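# Open the wall cabinet door using the key under plate 3

## Task

Swing the wall cabinet's door open until it stands at roughly 90 degrees or wider. The key for it is found beneath plate 3. The door must stay open once the robot lets go.

## Robot and tools

Robot: two six-joint arms with parallel grippers, left_arm and right_arm. Scene frame: the origin sits at table-top height halfway between the arms' nominal bases, +x points out over the table, +z points up, and left_arm is on the +y side. Arm names do not match image sides. Calibrated bases: left_arm root at (+0.014, +0.343, +0.029) m, quat_wxyz (+1.000, 0, 0, +0.007). right_arm root at (-0.038, -0.322, +0.044) m, quat_wxyz (+1.000, 0, 0, +0.012).

Joint order for each arm: waist (joint1), shoulder (joint2), elbow (joint3), wrist pitch (joint4), wrist yaw (joint5), wrist roll (joint6). Stated ranges in rad: waist -2.880 to 2.880, shoulder 0.000 to 3.142, elbow 0.000 to 3.019, wrist pitch -1.693 to 1.571, wrist yaw -1.571 to 1.571, wrist roll -2.094 to 2.094. A joint's true end can differ from these by up to 0.084 rad. The fingers point along the gripper's +z axis and close along its y axis. end_effector_position is the point midway between the finger pads, about 1 cm short of the tips.

Row format, shared by execute_actions and move: one flat list of 14 numbers, each in [-1, 1], covering both arms. Numbers 1-6 are left_arm's joint offsets in the order above and number 7 is its opening. Numbers 8-14 are the same for right_arm. Every row needs all 14 numbers, even if only one arm should move.
- Joint numbers are offsets, not poses. They are measured from the "Joint targets" line as it stood when the action or move began, and are scaled: 1.0 equals 2.811 rad for waist and shoulder, 2.53 for elbow, 2.575 for wrist pitch, 8.12 for wrist yaw and 9.528 for wrist roll. Sending the same offset again moves the arm further. Sending 0 for all six holds the current targets.
- The opening is absolute: +1 is fully open, -1 is shut. A 0 is a real command (half open), so to leave a gripper alone, repeat its current value from "Tool commands".

Tools:
- execute_actions(actions, cameras): actions is a list of actions. Each action is a list of up to 15 rows, and each row lasts one 1/30 s step. An action always runs 15 steps (0.5 s), so a short action keeps repeating its last row. An empty list just reports the state and images. An action is rejected for both arms if it would push a joint more than 0.084 rad beyond its stated range. If the first action is malformed or fails that check, the whole call is rejected.
- move(target, speed, blend, opening_speed, blocking, cameras): target is one 14-number row or a list of up to 15 rows. Every row's offsets count from the same starting Joint targets, not from the row before it. All joints travel together, so the hand follows a curve. speed is the top speed in rad/s of the joint with the farthest to go: 0.01 to 12.57, default 0.5. It can be one number or one per target. blend is in rad and rounds corners between listed targets. opening_speed is the gripper opening rate in scale units per second, at least 0.2. blocking=false returns after about 0.5 s while the motion continues. The whole path list is limited to 10 s. The "move:" line reports done, off_target (at rest but more than 0.035 rad from target), moving, held or fault, plus limits=held if steps were withheld. Moves do not avoid obstacles or the other arm.
- wait(seconds): 0 to 10 s with the last commands held.
- stop(): brakes a running move.
- zoom_image(camera, region): gives a closer view of part of the newest image from one camera. region is [x0, y0, x1, y1] in pixels, at most 504 by 504. Cameras: cam_head_left, cam_head_right, cam_high, cam_left_wrist, cam_right_wrist, each 896x504.
- read_manual(section="licences"): licence text only.
- finished_scene(scene=1): ends the scene for good.

Reading results: end_effector_position (m) and end_effector_quat_wxyz are in the scene frame and may be off by a few cm. Joint positions and velocities (rad, rad/s) list each arm's six joints, then the finger gap in m (0.094 m is fully open). Joint targets is the base that the next offsets count from. grip_measured uses the command scale. With nothing held it can read slightly wide. It tracks the command past the first touch, so it does not show contact. grip_effort_nm is the gripper motor's effort: negative means closing. Joint torques include the arm's weight; the third and fourth values wrap at ±28 N m. Calls made with execute_actions also list joint positions at sample steps. "joint sent to its limit" means a joint was stopped at its true end. "joint command not followed" means the clearance check changed some targets.

Motion notes: joint targets can only lead the measured angles by a fixed amount, and targets that would move the hand more than 110 mm are scaled back. Large motions therefore take several actions, and very small ones may not start. While you write, the simulation keeps running. If an arm is pressing on something or has been dragged, command its targets back past its measured positions.

Things to avoid: knocking anything off the table, or setting it down off the table. Avoid fast impacts, slamming the door, hard shoves, and any collision or squeeze between the two arms, including one gripper closing on the other's fingers. Avoid arm stops. A stretched-out arm, a held load or a push against something unreachable heats the motors. MOTOR HOT warns at 85 °C, and at 100 °C the arm goes limp for 30 to 60 s or more, sometimes without warning. Close gently on fragile items. To release, command an opening well above grip_measured. Before finishing, make sure the door stays at about 90 degrees or more with the robot off it.

Each tool is called by a JSON object that holds its "fn" and its "kwargs", one argument or row to a line.

## Session

{"fn": "execute_actions", "kwargs": {
  "actions": []
}}

Scene clock: 0.00 s.
left_arm: end_effector_position=(+0.2449, +0.0698, +0.2626) grip_measured=+1.000 grip_effort_nm=n/a end_effector_quat_wxyz=(+0.073, +0.059, +0.995, -0.015) | right_arm: end_effector_position=(+0.3509, -0.2352, +0.1002) grip_measured=+1.000 grip_effort_nm=n/a end_effector_quat_wxyz=(+0.107, +0.682, +0.687, -0.227)
Joint positions: left_arm=[-0.924 1.2 1.12 -1.372 -0.089 -0.787 0.094] | right_arm=[0.355 1.754 1.158 -1.325 0.374 2.008 0.094]
Joint velocities: within noise
Joint torques (N m): no reading
Motor temperatures (°C): left_arm=[33 30 36 28 33 35 30] | right_arm=[29 35 31 27 32 30 26]
Heat: left arm: hottest elbow 36 °C; right arm: hottest shoulder 35 °C.
Joint targets: left_arm=[-0.924 1.199 1.147 -1.370 -0.089 -0.787] | right_arm=[0.355 1.762 1.172 -1.325 0.374 2.008]
Tool commands: left_gripper/opening=+1.0 right_gripper/opening=+1.0

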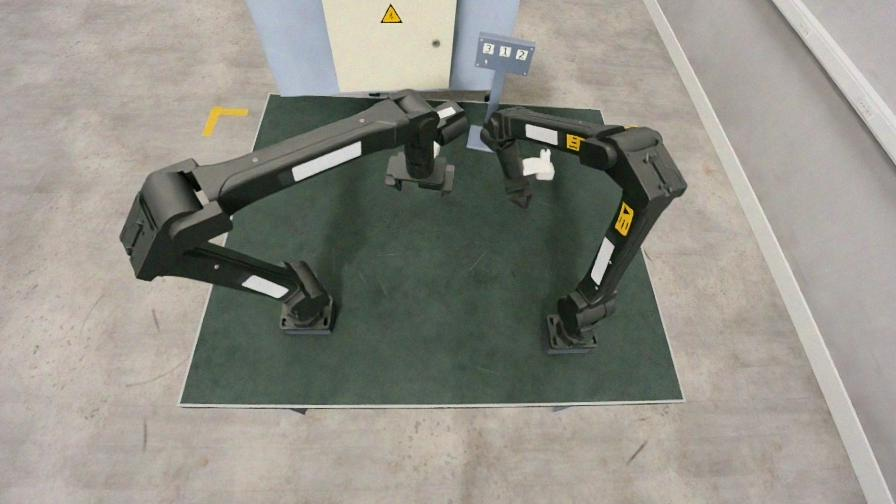

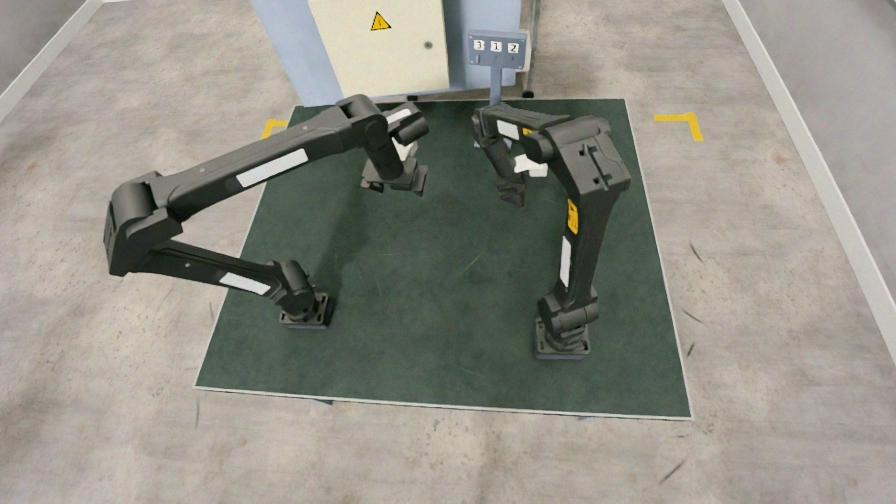

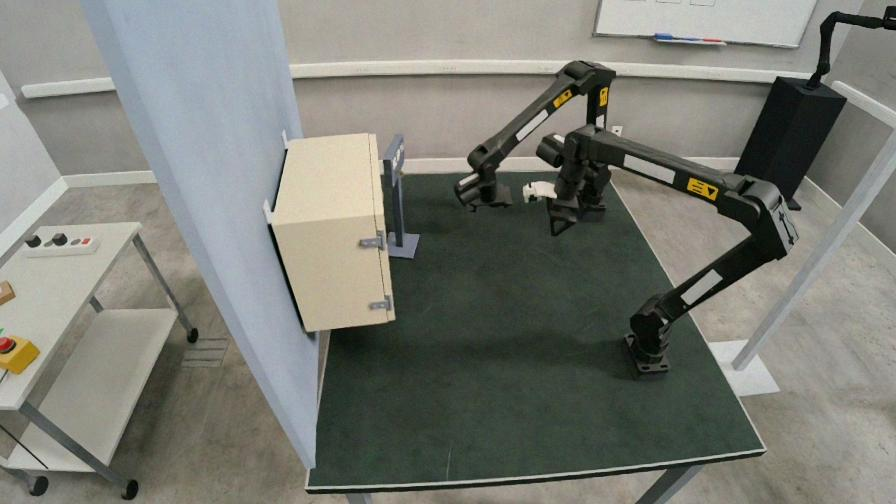

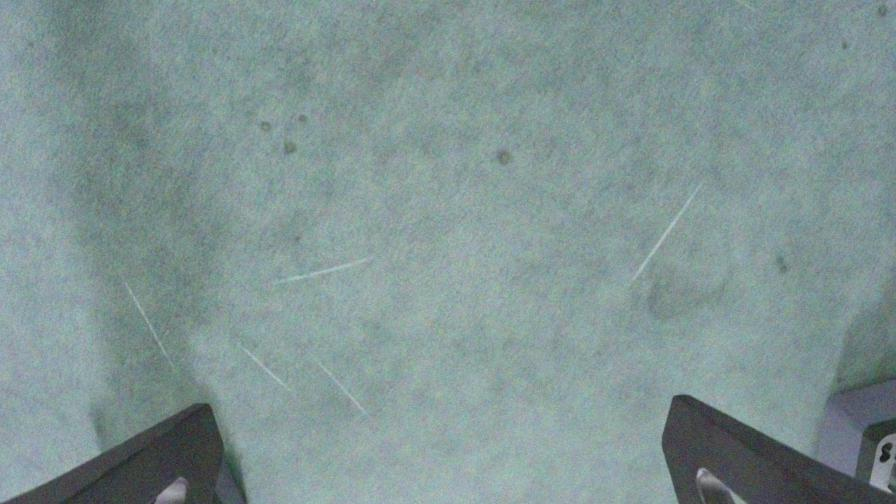

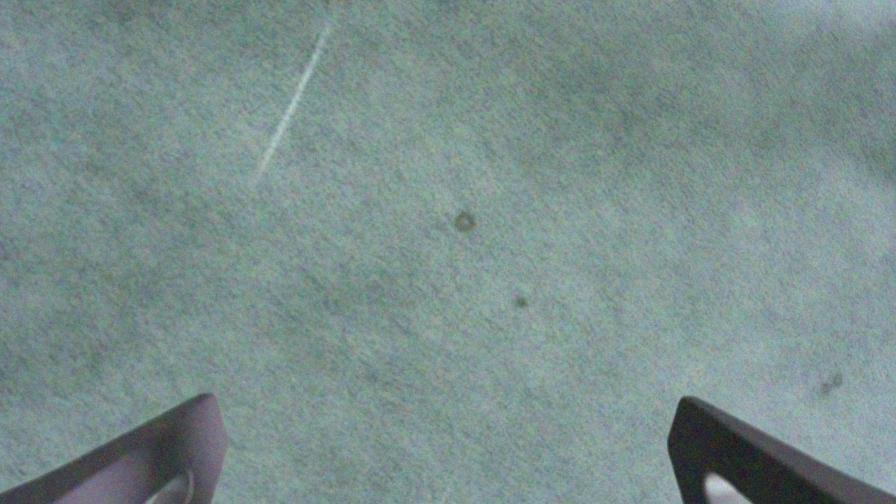

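{"fn": "zoom_image", "kwargs": {
  "camera": "cam_head_left",
  "region": [440, 10, 580, 190]
}}

{"fn": "zoom_image", "kwargs": {
  "camera": "cam_head_right",
  "region": [440, 10, 560, 130]
}}

{"fn": "zoom_image", "kwargs": {
  "camera": "cam_high",
  "region": [260, 120, 460, 340]
}}

{"fn": "zoom_image", "kwargs": {
  "camera": "cam_head_left",
  "region": [300, 0, 520, 140]
}}

Scaled by 2.800 from the camera's 896x504 image, which has a finer 1280x720 frame.

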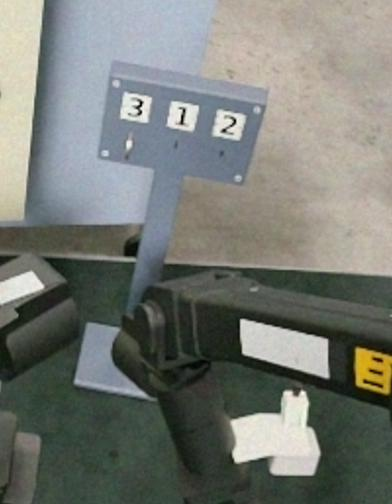

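Scaled by 4.200 from the camera's 896x504 image, which has a finer 1280x720 frame.

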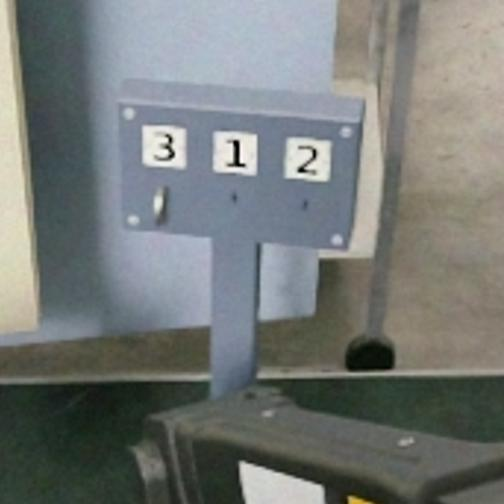

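Scaled by 2.291 from the camera's 896x504 image, which has a finer 1280x720 frame.

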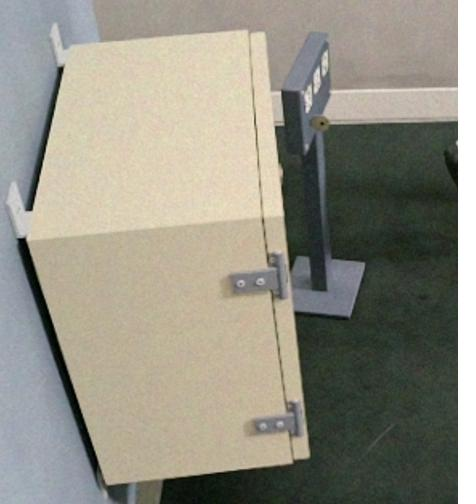

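Scaled by 2.291 from the camera's 896x504 image, which has a finer 1280x720 frame.

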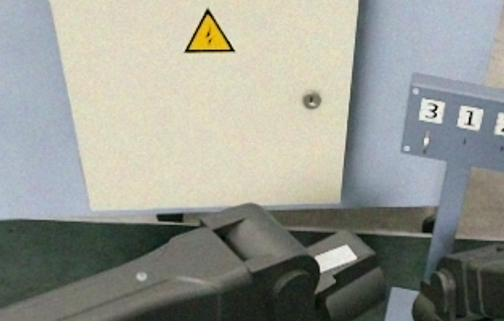

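{"fn": "move", "kwargs": {
  "target": [0.3287,0,0,0,0,0,1, 0.1313,-0.2953,-0.2767,0.6932,0.0461,-0.2107,1],
  "speed": 1.2
}}

Scene clock: 4.20 s.
left_arm: end_effector_position=(+0.3716, +0.3595, +0.2626) grip_measured=+1.000 grip_effort_nm=0.002 end_effector_quat_wxyz=(+0.072, -0.386, +0.919, +0.019) | right_arm: end_effector_position=(+0.3343, -0.1449, +0.3478) grip_measured=+1.000 grip_effort_nm=-0.027 end_effector_quat_wxyz=(+0.703, +0.007, +0.711, -0.003)
Joint positions: left_arm=[-0.009 1.2 1.12 -1.372 -0.089 -0.787 0.094] | right_arm=[0.708 0.937 0.479 0.441 0.746 0.017 0.094]
Joint velocities: within noise
Joint torques (N m): left_arm=[0.15 -7.36 10.24 0.06 -0.03 -0.04] | right_arm=[-0.03 -3.72 8.1 2.61 -0.04 -0.12]
Motor temperatures (°C): left_arm=[33 30 37 28 33 35 30] | right_arm=[29 35 31 27 32 30 26]
Heat: left arm: hottest elbow 37 °C; right arm: hottest shoulder 35 °C.
Joint targets: left_arm=[0.000 1.199 1.147 -1.370 -0.089 -0.787] | right_arm=[0.724 0.932 0.472 0.460 0.748 0.001]
move: done

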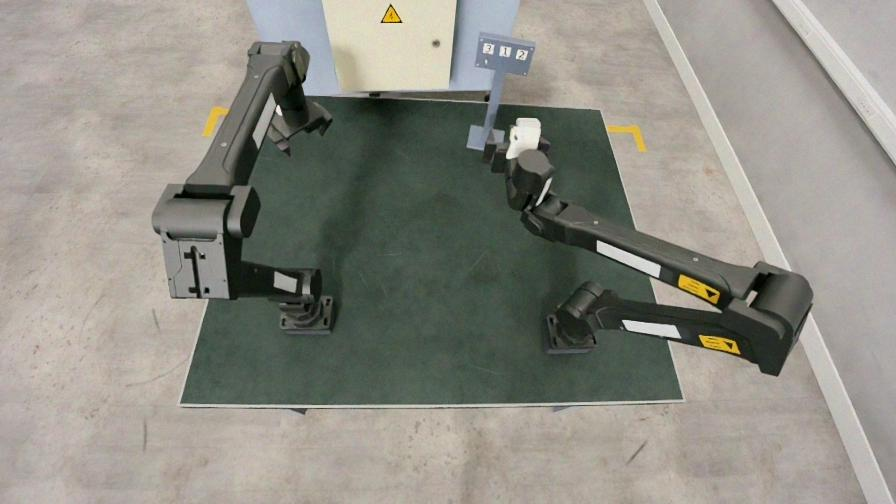

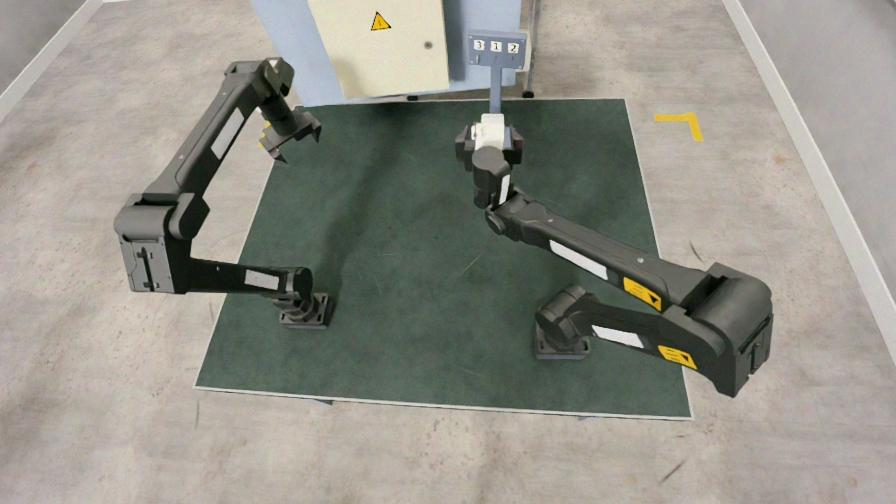

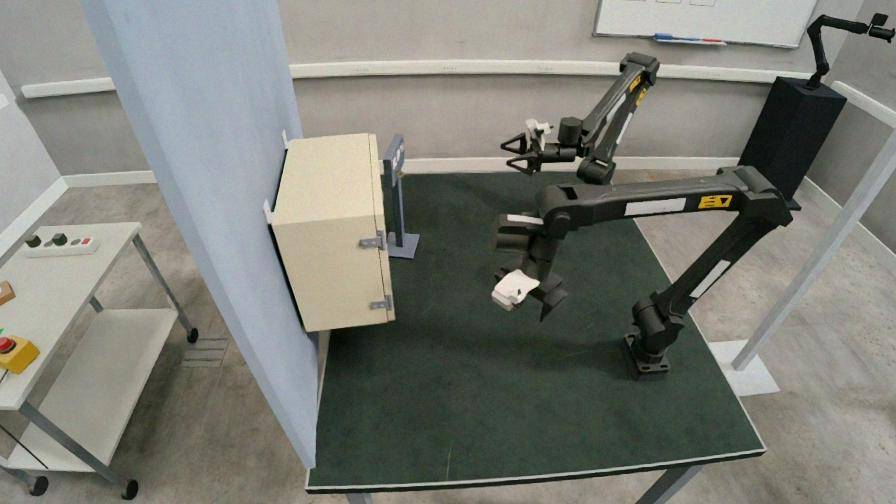

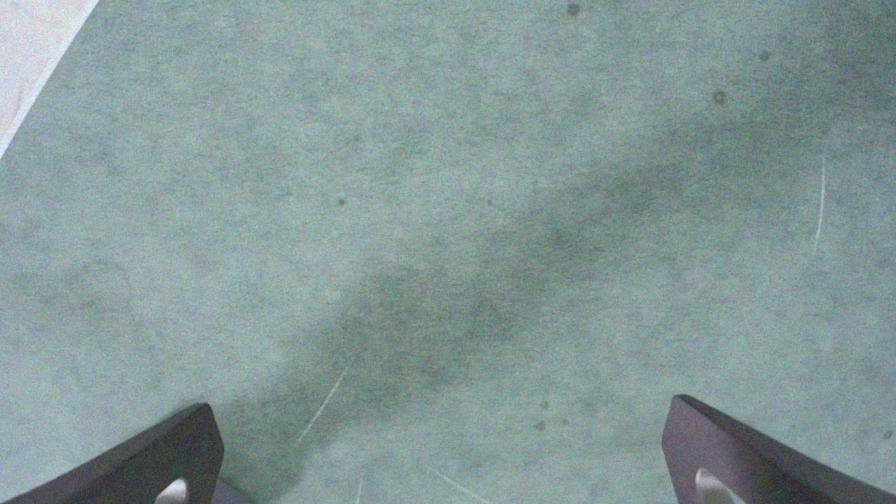

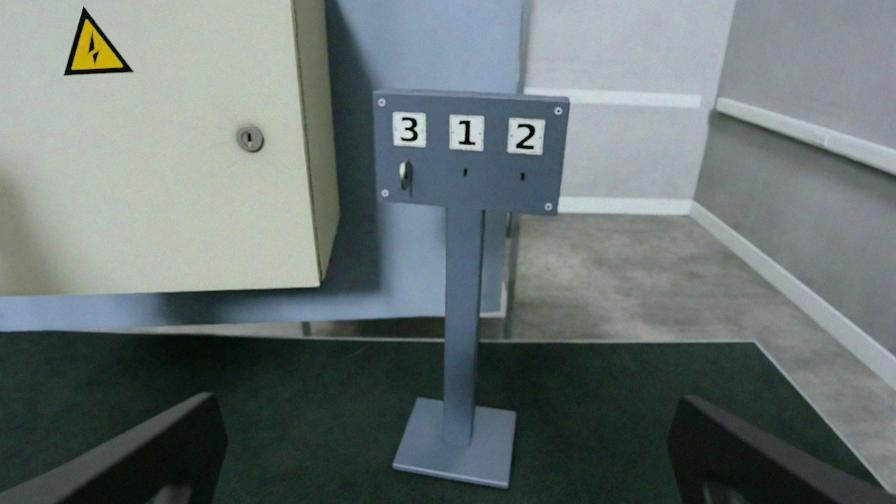

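{"fn": "zoom_image", "kwargs": {
  "camera": "cam_right_wrist",
  "region": [360, 80, 580, 220]
}}

{"fn": "zoom_image", "kwargs": {
  "camera": "cam_right_wrist",
  "region": [210, 100, 290, 170]
}}

Scaled by 2.291 from the camera's 896x504 image, which has a finer 1280x720 frame.

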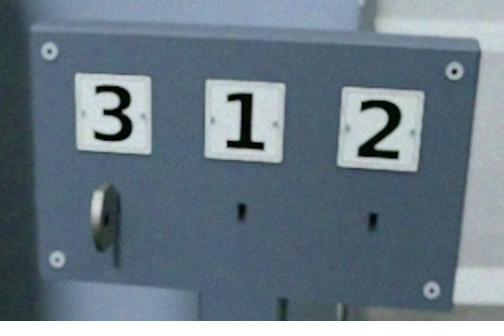

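Scaled by 6.300 from the camera's 896x504 image, which has a finer 1280x720 frame.

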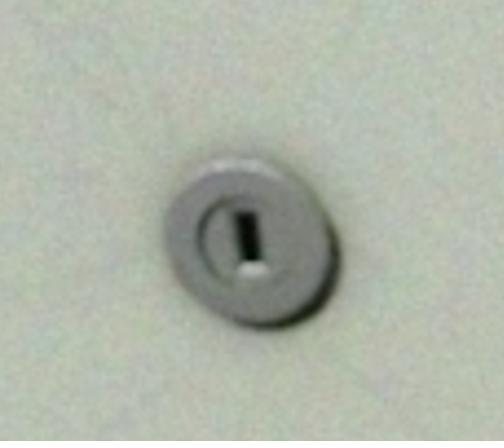

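{"fn": "move", "kwargs": {
  "target": [0,0,0,0,0,0,1, 0.0505,0.0655,0.0407,0.0315,0.0175,0,1],
  "speed": 0.6,
  "cameras": ["cam_right_wrist"]
}}

{"fn": "zoom_image", "kwargs": {
  "camera": "cam_right_wrist",
  "region": [400, 80, 660, 220]
}}

Scene clock: 5.67 s.
left_arm: end_effector_position=(+0.3716, +0.3595, +0.2626) grip_measured=+1.000 grip_effort_nm=0.002 end_effector_quat_wxyz=(+0.072, -0.386, +0.919, +0.019) | right_arm: end_effector_position=(+0.3312, -0.0877, +0.3266) grip_measured=+1.000 grip_effort_nm=-0.032 end_effector_quat_wxyz=(+0.695, -0.005, +0.719, -0.013)
Joint positions: left_arm=[-0.009 1.2 1.12 -1.372 -0.089 -0.787 0.094] | right_arm=[0.853 1.107 0.533 0.522 0.888 0.015 0.094]
Joint velocities: within noise
Joint torques (N m): left_arm=[0.09 -7.3 10.22 0.05 -0.02 -0.05] | right_arm=[-0.26 -4.42 11.29 2.59 -0.02 -0.13]
Motor temperatures (°C): left_arm=[33 30 37 28 33 35 30] | right_arm=[29 35 31 27 32 30 26]
Heat: left arm: hottest elbow 37 °C; right arm: hottest shoulder 35 °C.
Joint targets: left_arm=[0.000 1.199 1.147 -1.370 -0.089 -0.787] | right_arm=[0.866 1.117 0.575 0.541 0.890 0.000]
move: off_target (right_arm); right_arm: the elbow is farthest, 0.042 rad from its target
Images, in order (width x height): cam_right_wrist 896x504.

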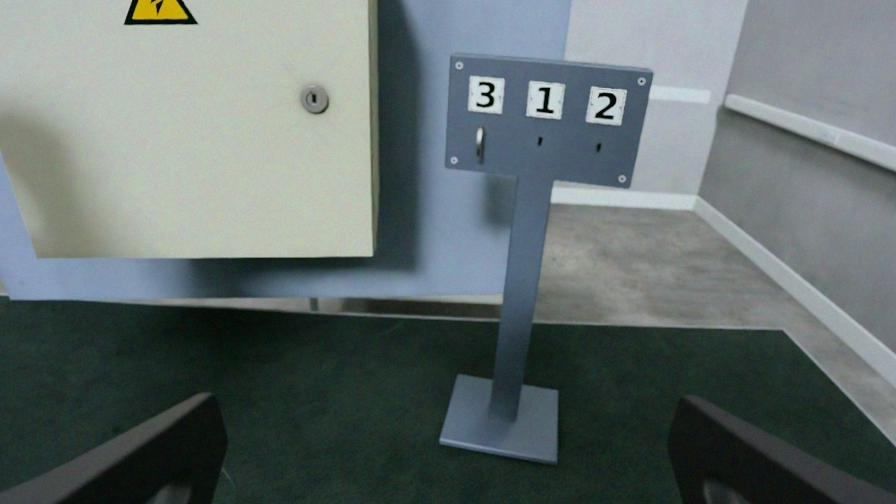

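Scaled by 1.938 from the camera's 896x504 image, which has a finer 1280x720 frame.

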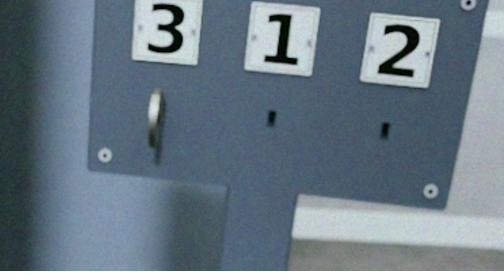

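{"fn": "move", "kwargs": {
  "target": [0,0,0,0,0,0,1, -0.1165,0.1645,0.136,0.055,-0.0225,-0.001,1],
  "speed": 0.6,
  "cameras": ["cam_right_wrist"]
}}

{"fn": "zoom_image", "kwargs": {
  "camera": "cam_right_wrist",
  "region": [300, 60, 700, 280]
}}

Scene clock: 8.40 s.
left_arm: end_effector_position=(+0.3716, +0.3595, +0.2626) grip_measured=+1.000 grip_effort_nm=0.002 end_effector_quat_wxyz=(+0.072, -0.386, +0.919, +0.019) | right_arm: end_effector_position=(+0.5171, -0.1000, +0.3080) grip_measured=+1.000 grip_effort_nm=-0.032 end_effector_quat_wxyz=(+0.700, +0.047, +0.711, -0.052)
Joint positions: left_arm=[-0.009 1.2 1.12 -1.372 -0.089 -0.787 0.094] | right_arm=[0.545 1.562 0.878 0.664 0.709 0.006 0.094]
Joint velocities: within noise
Joint torques (N m): left_arm=[0.15 -7.3 10.21 0.09 -0.03 -0.05] | right_arm=[-1.67 -10.64 10.78 2.61 -0.15 -0.14]
Motor temperatures (°C): left_arm=[33 30 38 28 33 35 30] | right_arm=[29 35 31 27 31 30 26]
Heat: left arm: hottest elbow 38 °C; right arm: hottest shoulder 35 °C.
Joint targets: left_arm=[0.000 1.199 1.147 -1.370 -0.089 -0.787] | right_arm=[0.539 1.579 0.919 0.683 0.708 -0.009]
move: off_target (right_arm); right_arm: the elbow is farthest, 0.041 rad from its target
Images, in order (width x height): cam_right_wrist 896x504.

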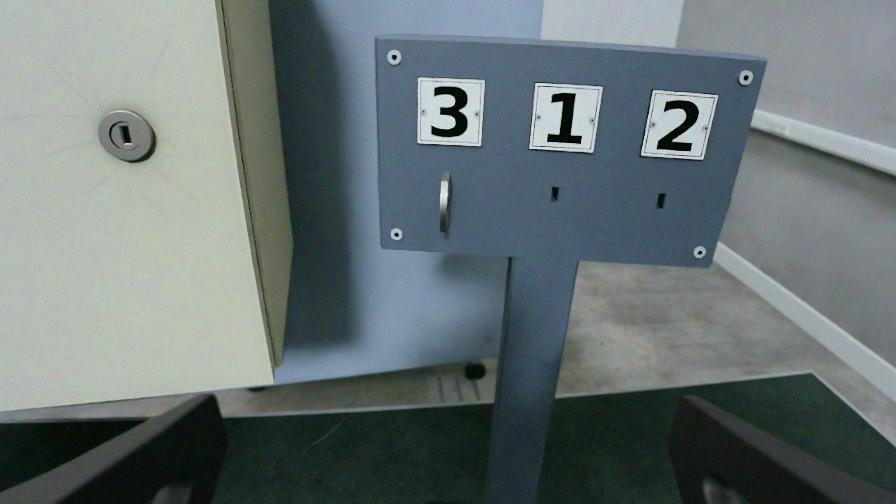

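Scaled by 1.260 from the camera's 896x504 image, which has a finer 1280x720 frame.

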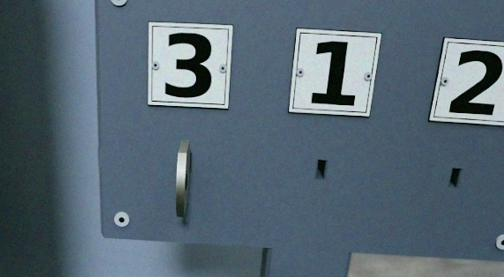

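{"fn": "move", "kwargs": {
  "target": [0,0,0,0,0,0,1, -0.0381,0.0477,0.0715,-0.0109,-0.017,0.001,-0.1],
  "speed": 0.4,
  "cameras": ["cam_right_wrist","cam_high"]
}}

{"fn": "zoom_image", "kwargs": {
  "camera": "cam_right_wrist",
  "region": [300, 160, 600, 504]
}}

Scene clock: 10.87 s.
left_arm: end_effector_position=(+0.3716, +0.3595, +0.2626) grip_measured=+1.000 grip_effort_nm=0.002 end_effector_quat_wxyz=(+0.072, -0.386, +0.919, +0.019) | right_arm: end_effector_position=(+0.5952, -0.1110, +0.3237) grip_measured=-0.098 grip_effort_nm=-0.129 end_effector_quat_wxyz=(+0.716, +0.046, +0.696, -0.031)
Joint positions: left_arm=[-0.009 1.2 1.12 -1.372 -0.089 -0.787 0.094] | right_arm=[0.438 1.689 1.057 0.664 0.571 0.005 0.042]
Joint velocities: within noise
Joint torques (N m): left_arm=[0.15 -7.36 10.22 0.03 -0.03 -0.05] | right_arm=[-1.73 -12.45 11.18 1.36 -0.17 -0.03]
Motor temperatures (°C): left_arm=[33 30 38 28 33 35 30] | right_arm=[29 35 32 27 31 30 26]
Heat: left arm: hottest elbow 38 °C; right arm: hottest shoulder 35 °C.
Joint targets: left_arm=[0.000 1.199 1.147 -1.370 -0.089 -0.787] | right_arm=[0.431 1.713 1.100 0.654 0.569 0.000]
move: off_target (right_arm); right_arm: the elbow is farthest, 0.043 rad from its target
Images, in order (width x height): cam_high 896x504, cam_right_wrist 896x504.

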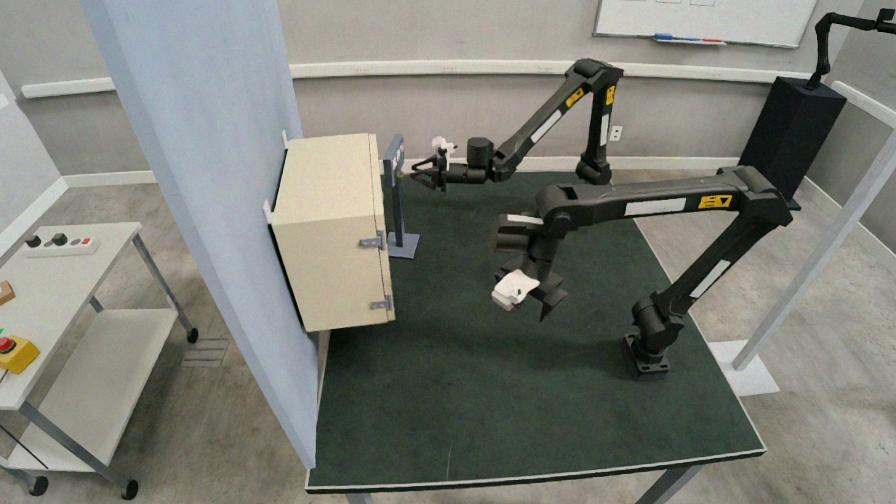

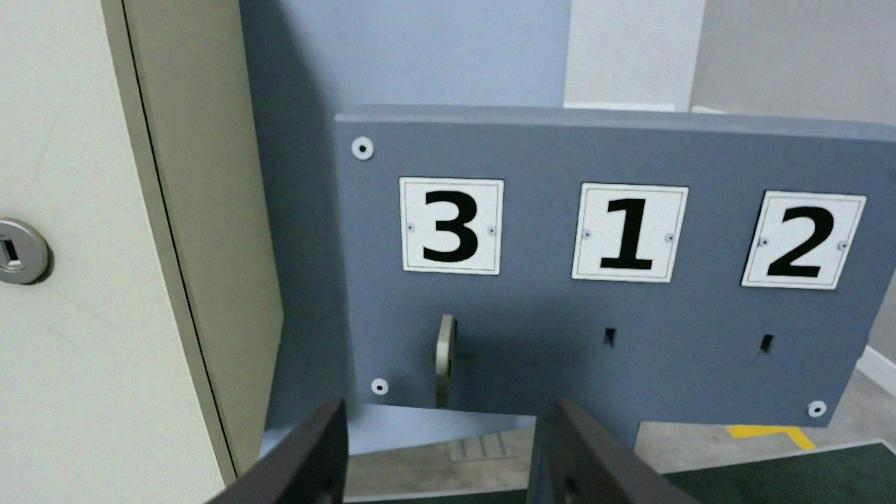

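Scaled by 1.465 from the camera's 896x504 image, which has a finer 1280x720 frame.

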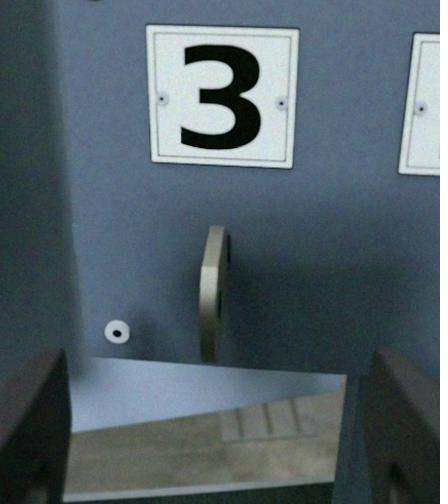

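{"fn": "move", "kwargs": {
  "target": [0,0,0,0,0,0,1, -0.0094,0.0233,0.0344,-0.0202,-0.0018,0,-0.1],
  "speed": 0.15,
  "cameras": ["cam_right_wrist","cam_high"]
}}

{"fn": "zoom_image", "kwargs": {
  "camera": "cam_right_wrist",
  "region": [300, 260, 600, 504]
}}

{"fn": "zoom_image", "kwargs": {
  "camera": "cam_high",
  "region": [370, 120, 470, 200]
}}

Scene clock: 12.57 s.
left_arm: end_effector_position=(+0.3716, +0.3595, +0.2626) grip_measured=+1.000 grip_effort_nm=-0.002 end_effector_quat_wxyz=(+0.072, -0.386, +0.919, +0.019) | right_arm: end_effector_position=(+0.6246, -0.1090, +0.3175) grip_measured=-0.098 grip_effort_nm=-0.125 end_effector_quat_wxyz=(+0.708, +0.043, +0.704, -0.037)
Joint positions: left_arm=[-0.009 1.2 1.12 -1.372 -0.089 -0.787 0.094] | right_arm=[0.418 1.751 1.142 0.617 0.556 0.005 0.042]
Joint velocities: within noise
Joint torques (N m): left_arm=[0.09 -7.3 10.22 0.05 -0.02 -0.04] | right_arm=[-2.08 -13.27 11.49 1.16 -0.18 -0.02]
Motor temperatures (°C): left_arm=[33 30 38 28 33 35 30] | right_arm=[29 35 32 27 31 30 26]
Heat: left arm: hottest elbow 38 °C; right arm: hottest shoulder 35 °C.
Joint targets: left_arm=[0.000 1.199 1.147 -1.370 -0.089 -0.787] | right_arm=[0.405 1.779 1.187 0.602 0.555 0.000]
move: off_target (right_arm); right_arm: the elbow is farthest, 0.045 rad from its target
Images, in order (width x height): cam_high 896x504, cam_right_wrist 896x504.

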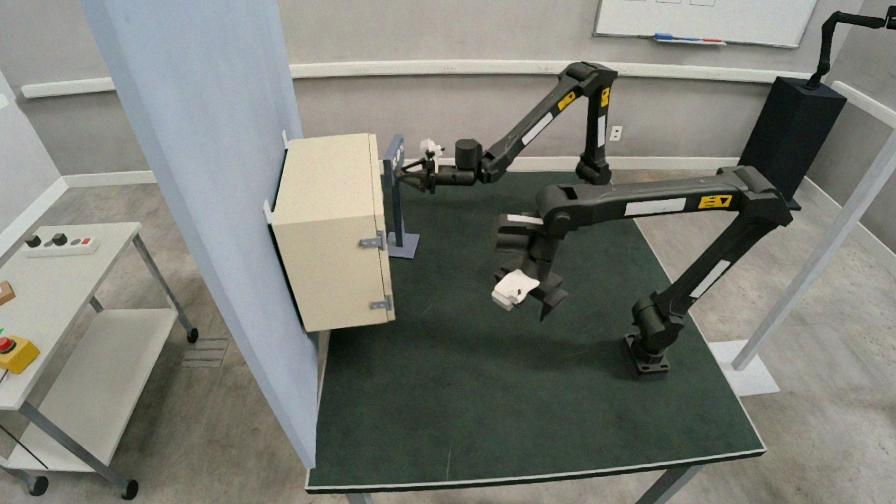

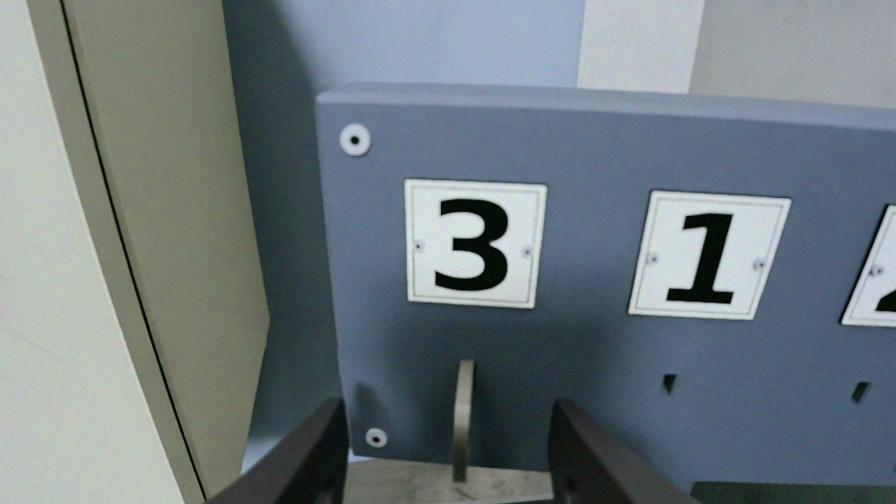

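Scaled by 1.680 from the camera's 896x504 image, which has a finer 1280x720 frame.

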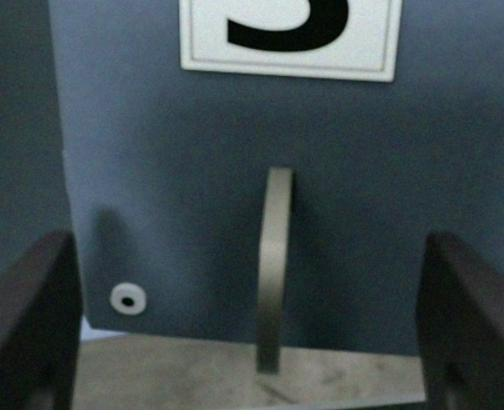

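Scaled by 5.040 from the camera's 896x504 image, which has a finer 1280x720 frame.

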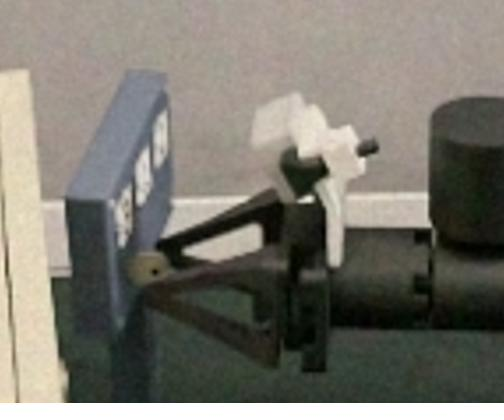

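{"fn": "move", "kwargs": {
  "target": [0,0,0,0,0,0,1, -0.0043,0.0039,0.0065,-0.005,-0.0004,0,-0.5],
  "speed": 0.1,
  "cameras": ["cam_right_wrist","cam_high"]
}}

{"fn": "zoom_image", "kwargs": {
  "camera": "cam_right_wrist",
  "region": [300, 260, 600, 504]
}}

{"fn": "zoom_image", "kwargs": {
  "camera": "cam_high",
  "region": [370, 140, 450, 200]
}}

Scene clock: 13.80 s.
left_arm: end_effector_position=(+0.3716, +0.3595, +0.2626) grip_measured=+1.000 grip_effort_nm=0.002 end_effector_quat_wxyz=(+0.072, -0.386, +0.919, +0.019) | right_arm: end_effector_position=(+0.6315, -0.1132, +0.3178) grip_measured=-0.498 grip_effort_nm=-0.129 end_effector_quat_wxyz=(+0.707, +0.045, +0.705, -0.041)
Joint positions: left_arm=[-0.009 1.2 1.12 -1.372 -0.089 -0.787 0.094] | right_arm=[0.408 1.761 1.159 0.604 0.553 0.005 0.024]
Joint velocities: within noise
Joint torques (N m): left_arm=[0.09 -7.3 10.22 0.03 -0.03 -0.05] | right_arm=[-2.26 -13.22 11.45 1.18 -0.17 -0.02]
Motor temperatures (°C): left_arm=[33 30 38 28 33 35 30] | right_arm=[29 35 32 27 31 30 26]
Heat: left arm: hottest elbow 38 °C; right arm: hottest shoulder 35 °C.
Joint targets: left_arm=[0.000 1.199 1.147 -1.370 -0.089 -0.787] | right_arm=[0.393 1.790 1.204 0.589 0.552 0.000]
move: off_target (right_arm); right_arm: the elbow is farthest, 0.044 rad from its target
Images, in order (width x height): cam_high 896x504, cam_right_wrist 896x504.

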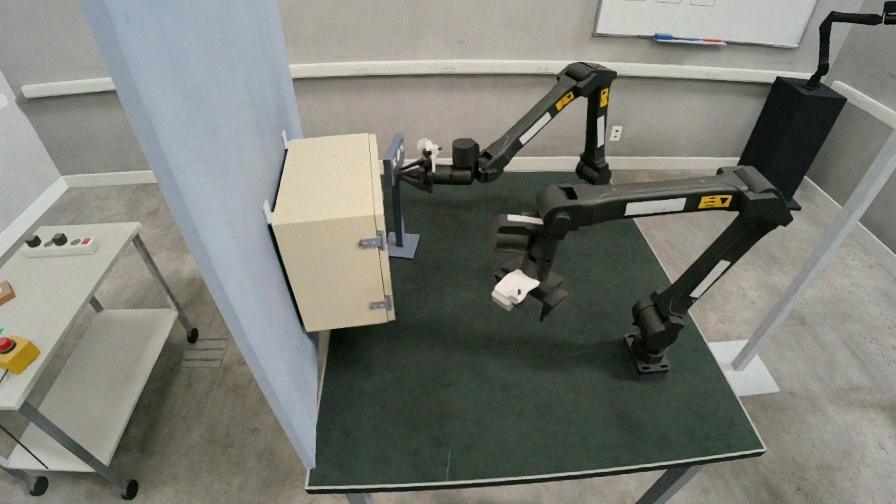

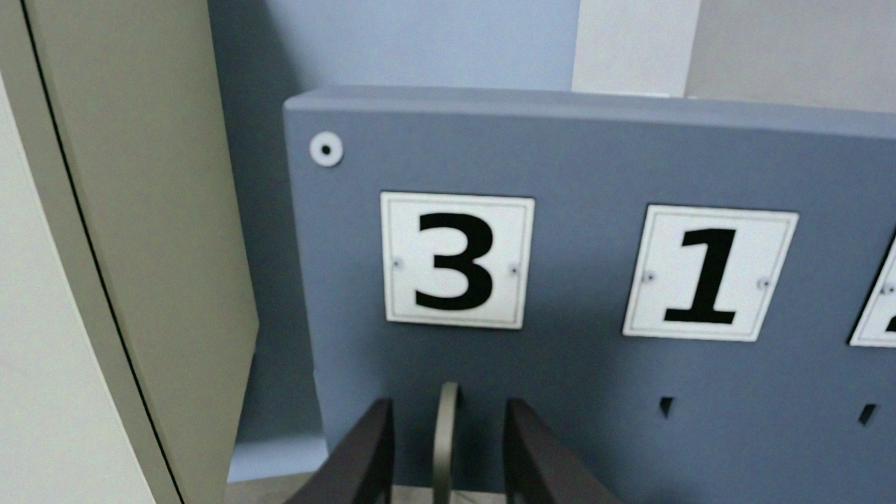

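Scaled by 1.680 from the camera's 896x504 image, which has a finer 1280x720 frame.

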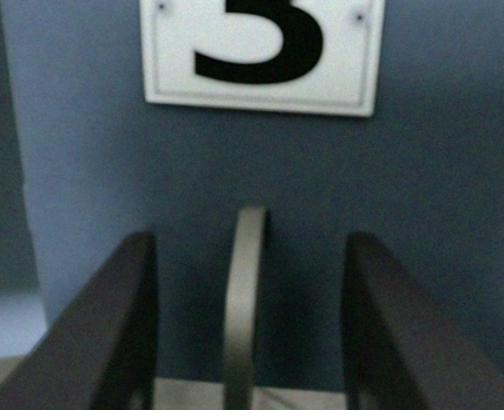

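Scaled by 6.300 from the camera's 896x504 image, which has a finer 1280x720 frame.

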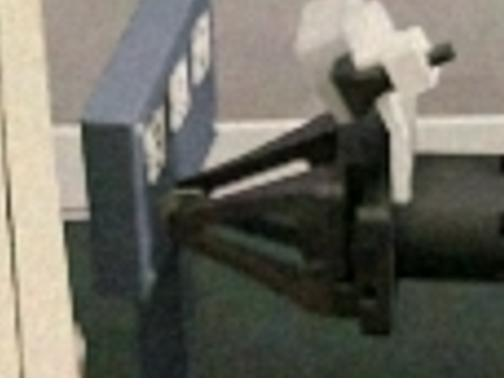

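{"fn": "move", "kwargs": {
  "target": [0,0,0,0,0,0,1, 0.0073,0.0046,0.0073,-0.0019,0.007,0,-0.5],
  "speed": 0.1,
  "cameras": ["cam_right_wrist"]
}}

{"fn": "zoom_image", "kwargs": {
  "camera": "cam_right_wrist",
  "region": [300, 260, 600, 504]
}}

Scene clock: 15.70 s.
left_arm: end_effector_position=(+0.3716, +0.3595, +0.2626) grip_measured=+1.000 grip_effort_nm=0.002 end_effector_quat_wxyz=(+0.072, -0.386, +0.919, +0.019) | right_arm: end_effector_position=(+0.6354, -0.1201, +0.3183) grip_measured=-0.498 grip_effort_nm=-0.125 end_effector_quat_wxyz=(+0.706, +0.064, +0.703, -0.059)
Joint positions: left_arm=[-0.009 1.2 1.12 -1.372 -0.089 -0.787 0.094] | right_arm=[0.408 1.773 1.177 0.599 0.606 0.005 0.024]
Joint velocities: within noise
Joint torques (N m): left_arm=[0.09 -7.36 10.22 0.02 -0.02 -0.04] | right_arm=[-0.85 -13.63 11.44 1.14 -0.07 -0.02]
Motor temperatures (°C): left_arm=[33 30 39 28 33 35 30] | right_arm=[29 36 32 27 31 29 26]
Heat: left arm: hottest elbow 39 °C; right arm: hottest shoulder 36 °C.
Joint targets: left_arm=[0.000 1.199 1.147 -1.370 -0.089 -0.787] | right_arm=[0.413 1.802 1.222 0.584 0.608 0.000]
move: off_target (right_arm); right_arm: the elbow is farthest, 0.045 rad from its target
Images, in order (width x height): cam_right_wrist 896x504.

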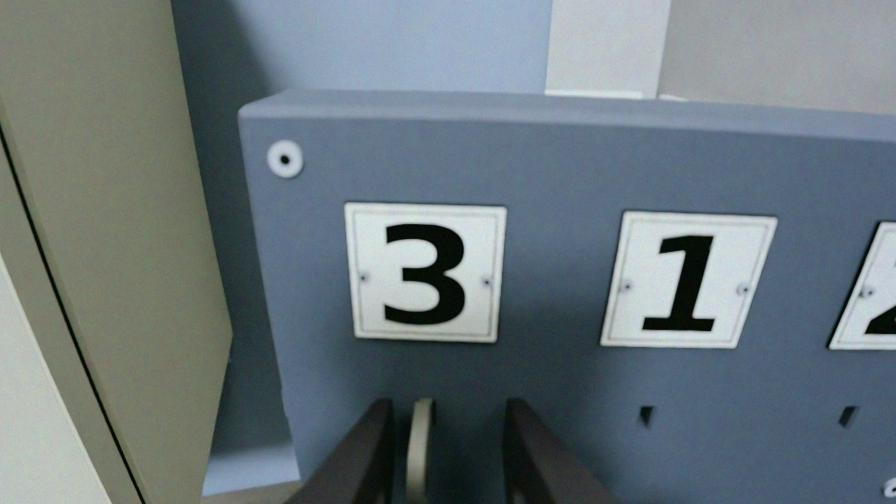

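Scaled by 1.680 from the camera's 896x504 image, which has a finer 1280x720 frame.

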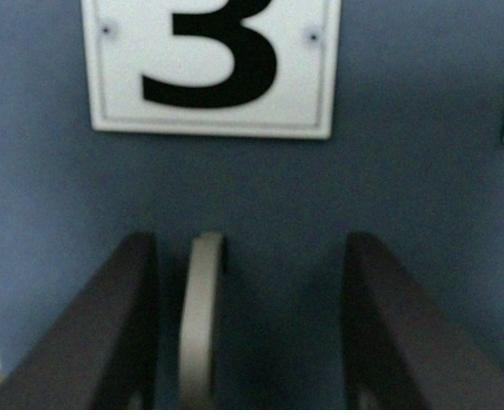

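{"fn": "move", "kwargs": {
  "target": [0,0,0,0,0,0,1, 0.005,-0.0043,-0.0063,0.0023,-0.0039,0,-0.5],
  "speed": 0.1,
  "cameras": ["cam_right_wrist","cam_high"]
}}

{"fn": "zoom_image", "kwargs": {
  "camera": "cam_right_wrist",
  "region": [300, 260, 600, 504]
}}

{"fn": "zoom_image", "kwargs": {
  "camera": "cam_high",
  "region": [370, 140, 450, 200]
}}

Scene clock: 16.90 s.
left_arm: end_effector_position=(+0.3716, +0.3595, +0.2626) grip_measured=+1.000 grip_effort_nm=-0.002 end_effector_quat_wxyz=(+0.072, -0.386, +0.919, +0.019) | right_arm: end_effector_position=(+0.6354, -0.1131, +0.3183) grip_measured=-0.498 grip_effort_nm=-0.125 end_effector_quat_wxyz=(+0.706, +0.053, +0.704, -0.048)
Joint positions: left_arm=[-0.009 1.2 1.12 -1.372 -0.089 -0.787 0.094] | right_arm=[0.411 1.773 1.177 0.599 0.579 0.005 0.024]
Joint velocities: within noise
Joint torques (N m): left_arm=[0.09 -7.3 10.22 0.05 -0.03 -0.05] | right_arm=[0.03 -14.51 10.25 1.39 -0.17 -0.03]
Motor temperatures (°C): left_arm=[33 30 39 28 33 35 30] | right_arm=[29 36 32 27 31 29 26]
Heat: left arm: hottest elbow 39 °C; right arm: hottest shoulder 36 °C.
Joint targets: left_arm=[0.000 1.199 1.147 -1.370 -0.089 -0.787] | right_arm=[0.428 1.790 1.206 0.591 0.577 0.000]
move: done
Images, in order (width x height): cam_high 896x504, cam_right_wrist 896x504.

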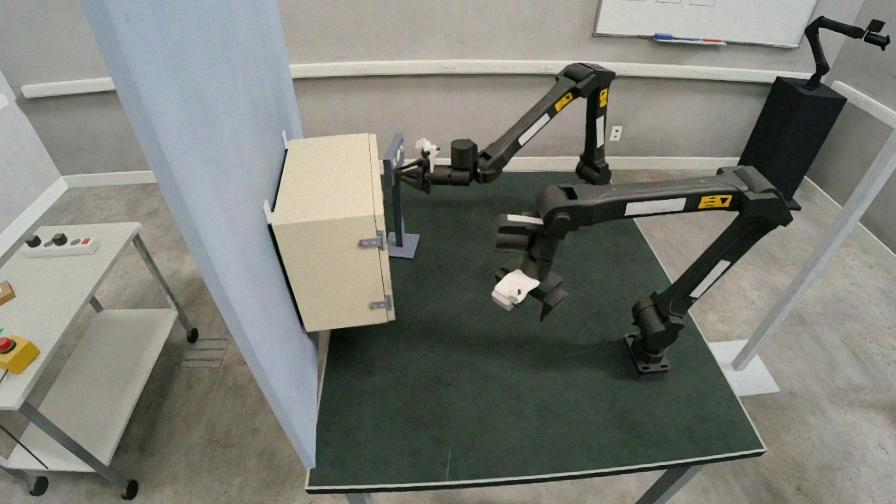

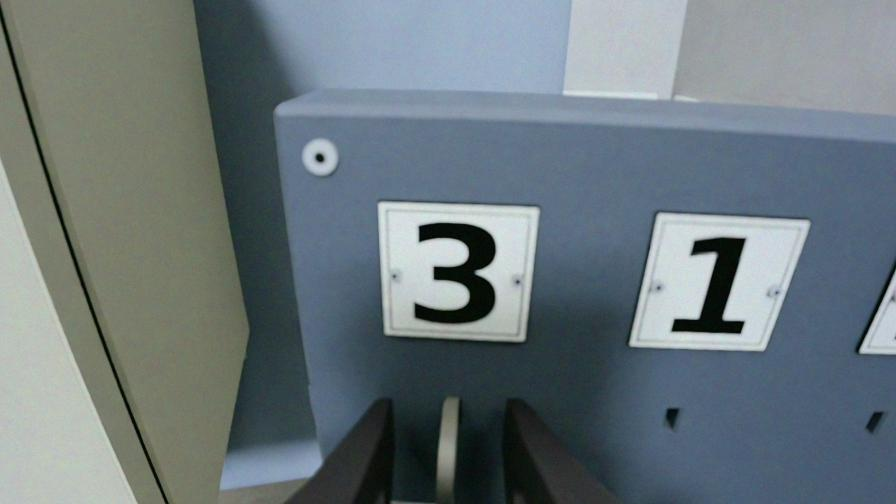

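Scaled by 1.680 from the camera's 896x504 image, which has a finer 1280x720 frame.

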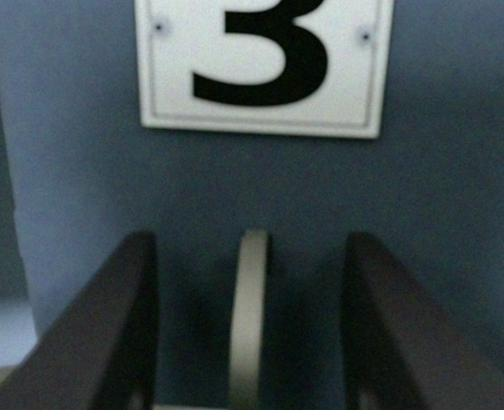

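Scaled by 6.300 from the camera's 896x504 image, which has a finer 1280x720 frame.

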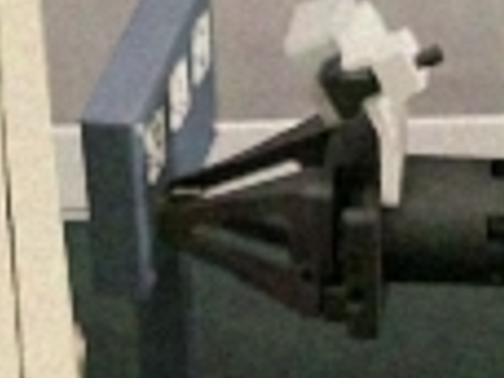

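{"fn": "move", "kwargs": {
  "target": [0,0,0,0,0,0,1, 0,0,0,0,0,0,-1],
  "opening_speed": 0.3,
  "cameras": ["cam_right_wrist"]
}}

{"fn": "zoom_image", "kwargs": {
  "camera": "cam_right_wrist",
  "region": [300, 260, 600, 504]
}}

Scene clock: 18.87 s.
left_arm: end_effector_position=(+0.3716, +0.3595, +0.2626) grip_measured=+1.000 grip_effort_nm=0.002 end_effector_quat_wxyz=(+0.072, -0.386, +0.919, +0.019) | right_arm: end_effector_position=(+0.6353, -0.1140, +0.3183) grip_measured=-0.938 grip_effort_nm=-1.033 end_effector_quat_wxyz=(+0.706, +0.055, +0.704, -0.050)
Joint positions: left_arm=[-0.009 1.2 1.12 -1.372 -0.089 -0.787 0.094] | right_arm=[0.411 1.773 1.177 0.599 0.584 0.005 0.003]
Joint velocities: within noise
Joint torques (N m): left_arm=[0.09 -7.36 10.22 0.05 -0.03 -0.05] | right_arm=[0.03 -14.56 10.25 1.42 -0.42 -0.02]
Motor temperatures (°C): left_arm=[33 30 39 28 33 35 30] | right_arm=[29 36 32 27 31 29 26]
Heat: left arm: hottest elbow 39 °C; right arm: hottest shoulder 36 °C.
Joint targets: left_arm=[0.000 1.199 1.147 -1.370 -0.089 -0.787] | right_arm=[0.427 1.790 1.206 0.591 0.577 0.000]
move: done
Images, in order (width x height): cam_right_wrist 896x504.

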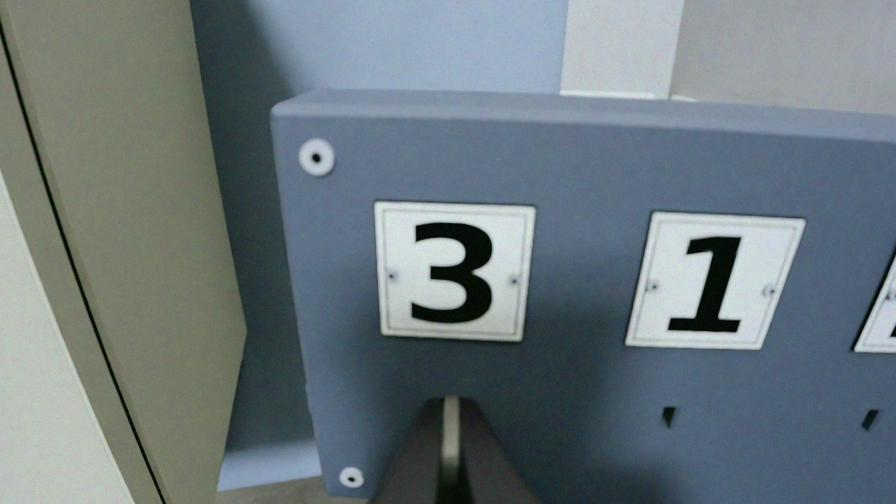

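Scaled by 1.680 from the camera's 896x504 image, which has a finer 1280x720 frame.

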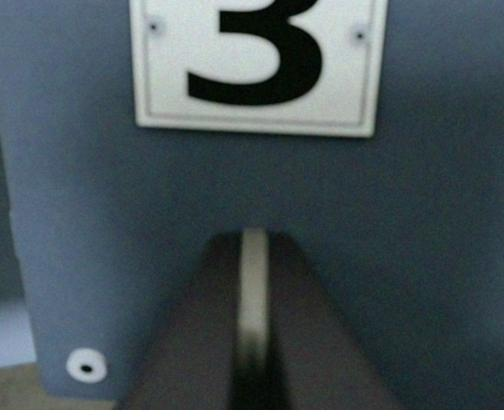

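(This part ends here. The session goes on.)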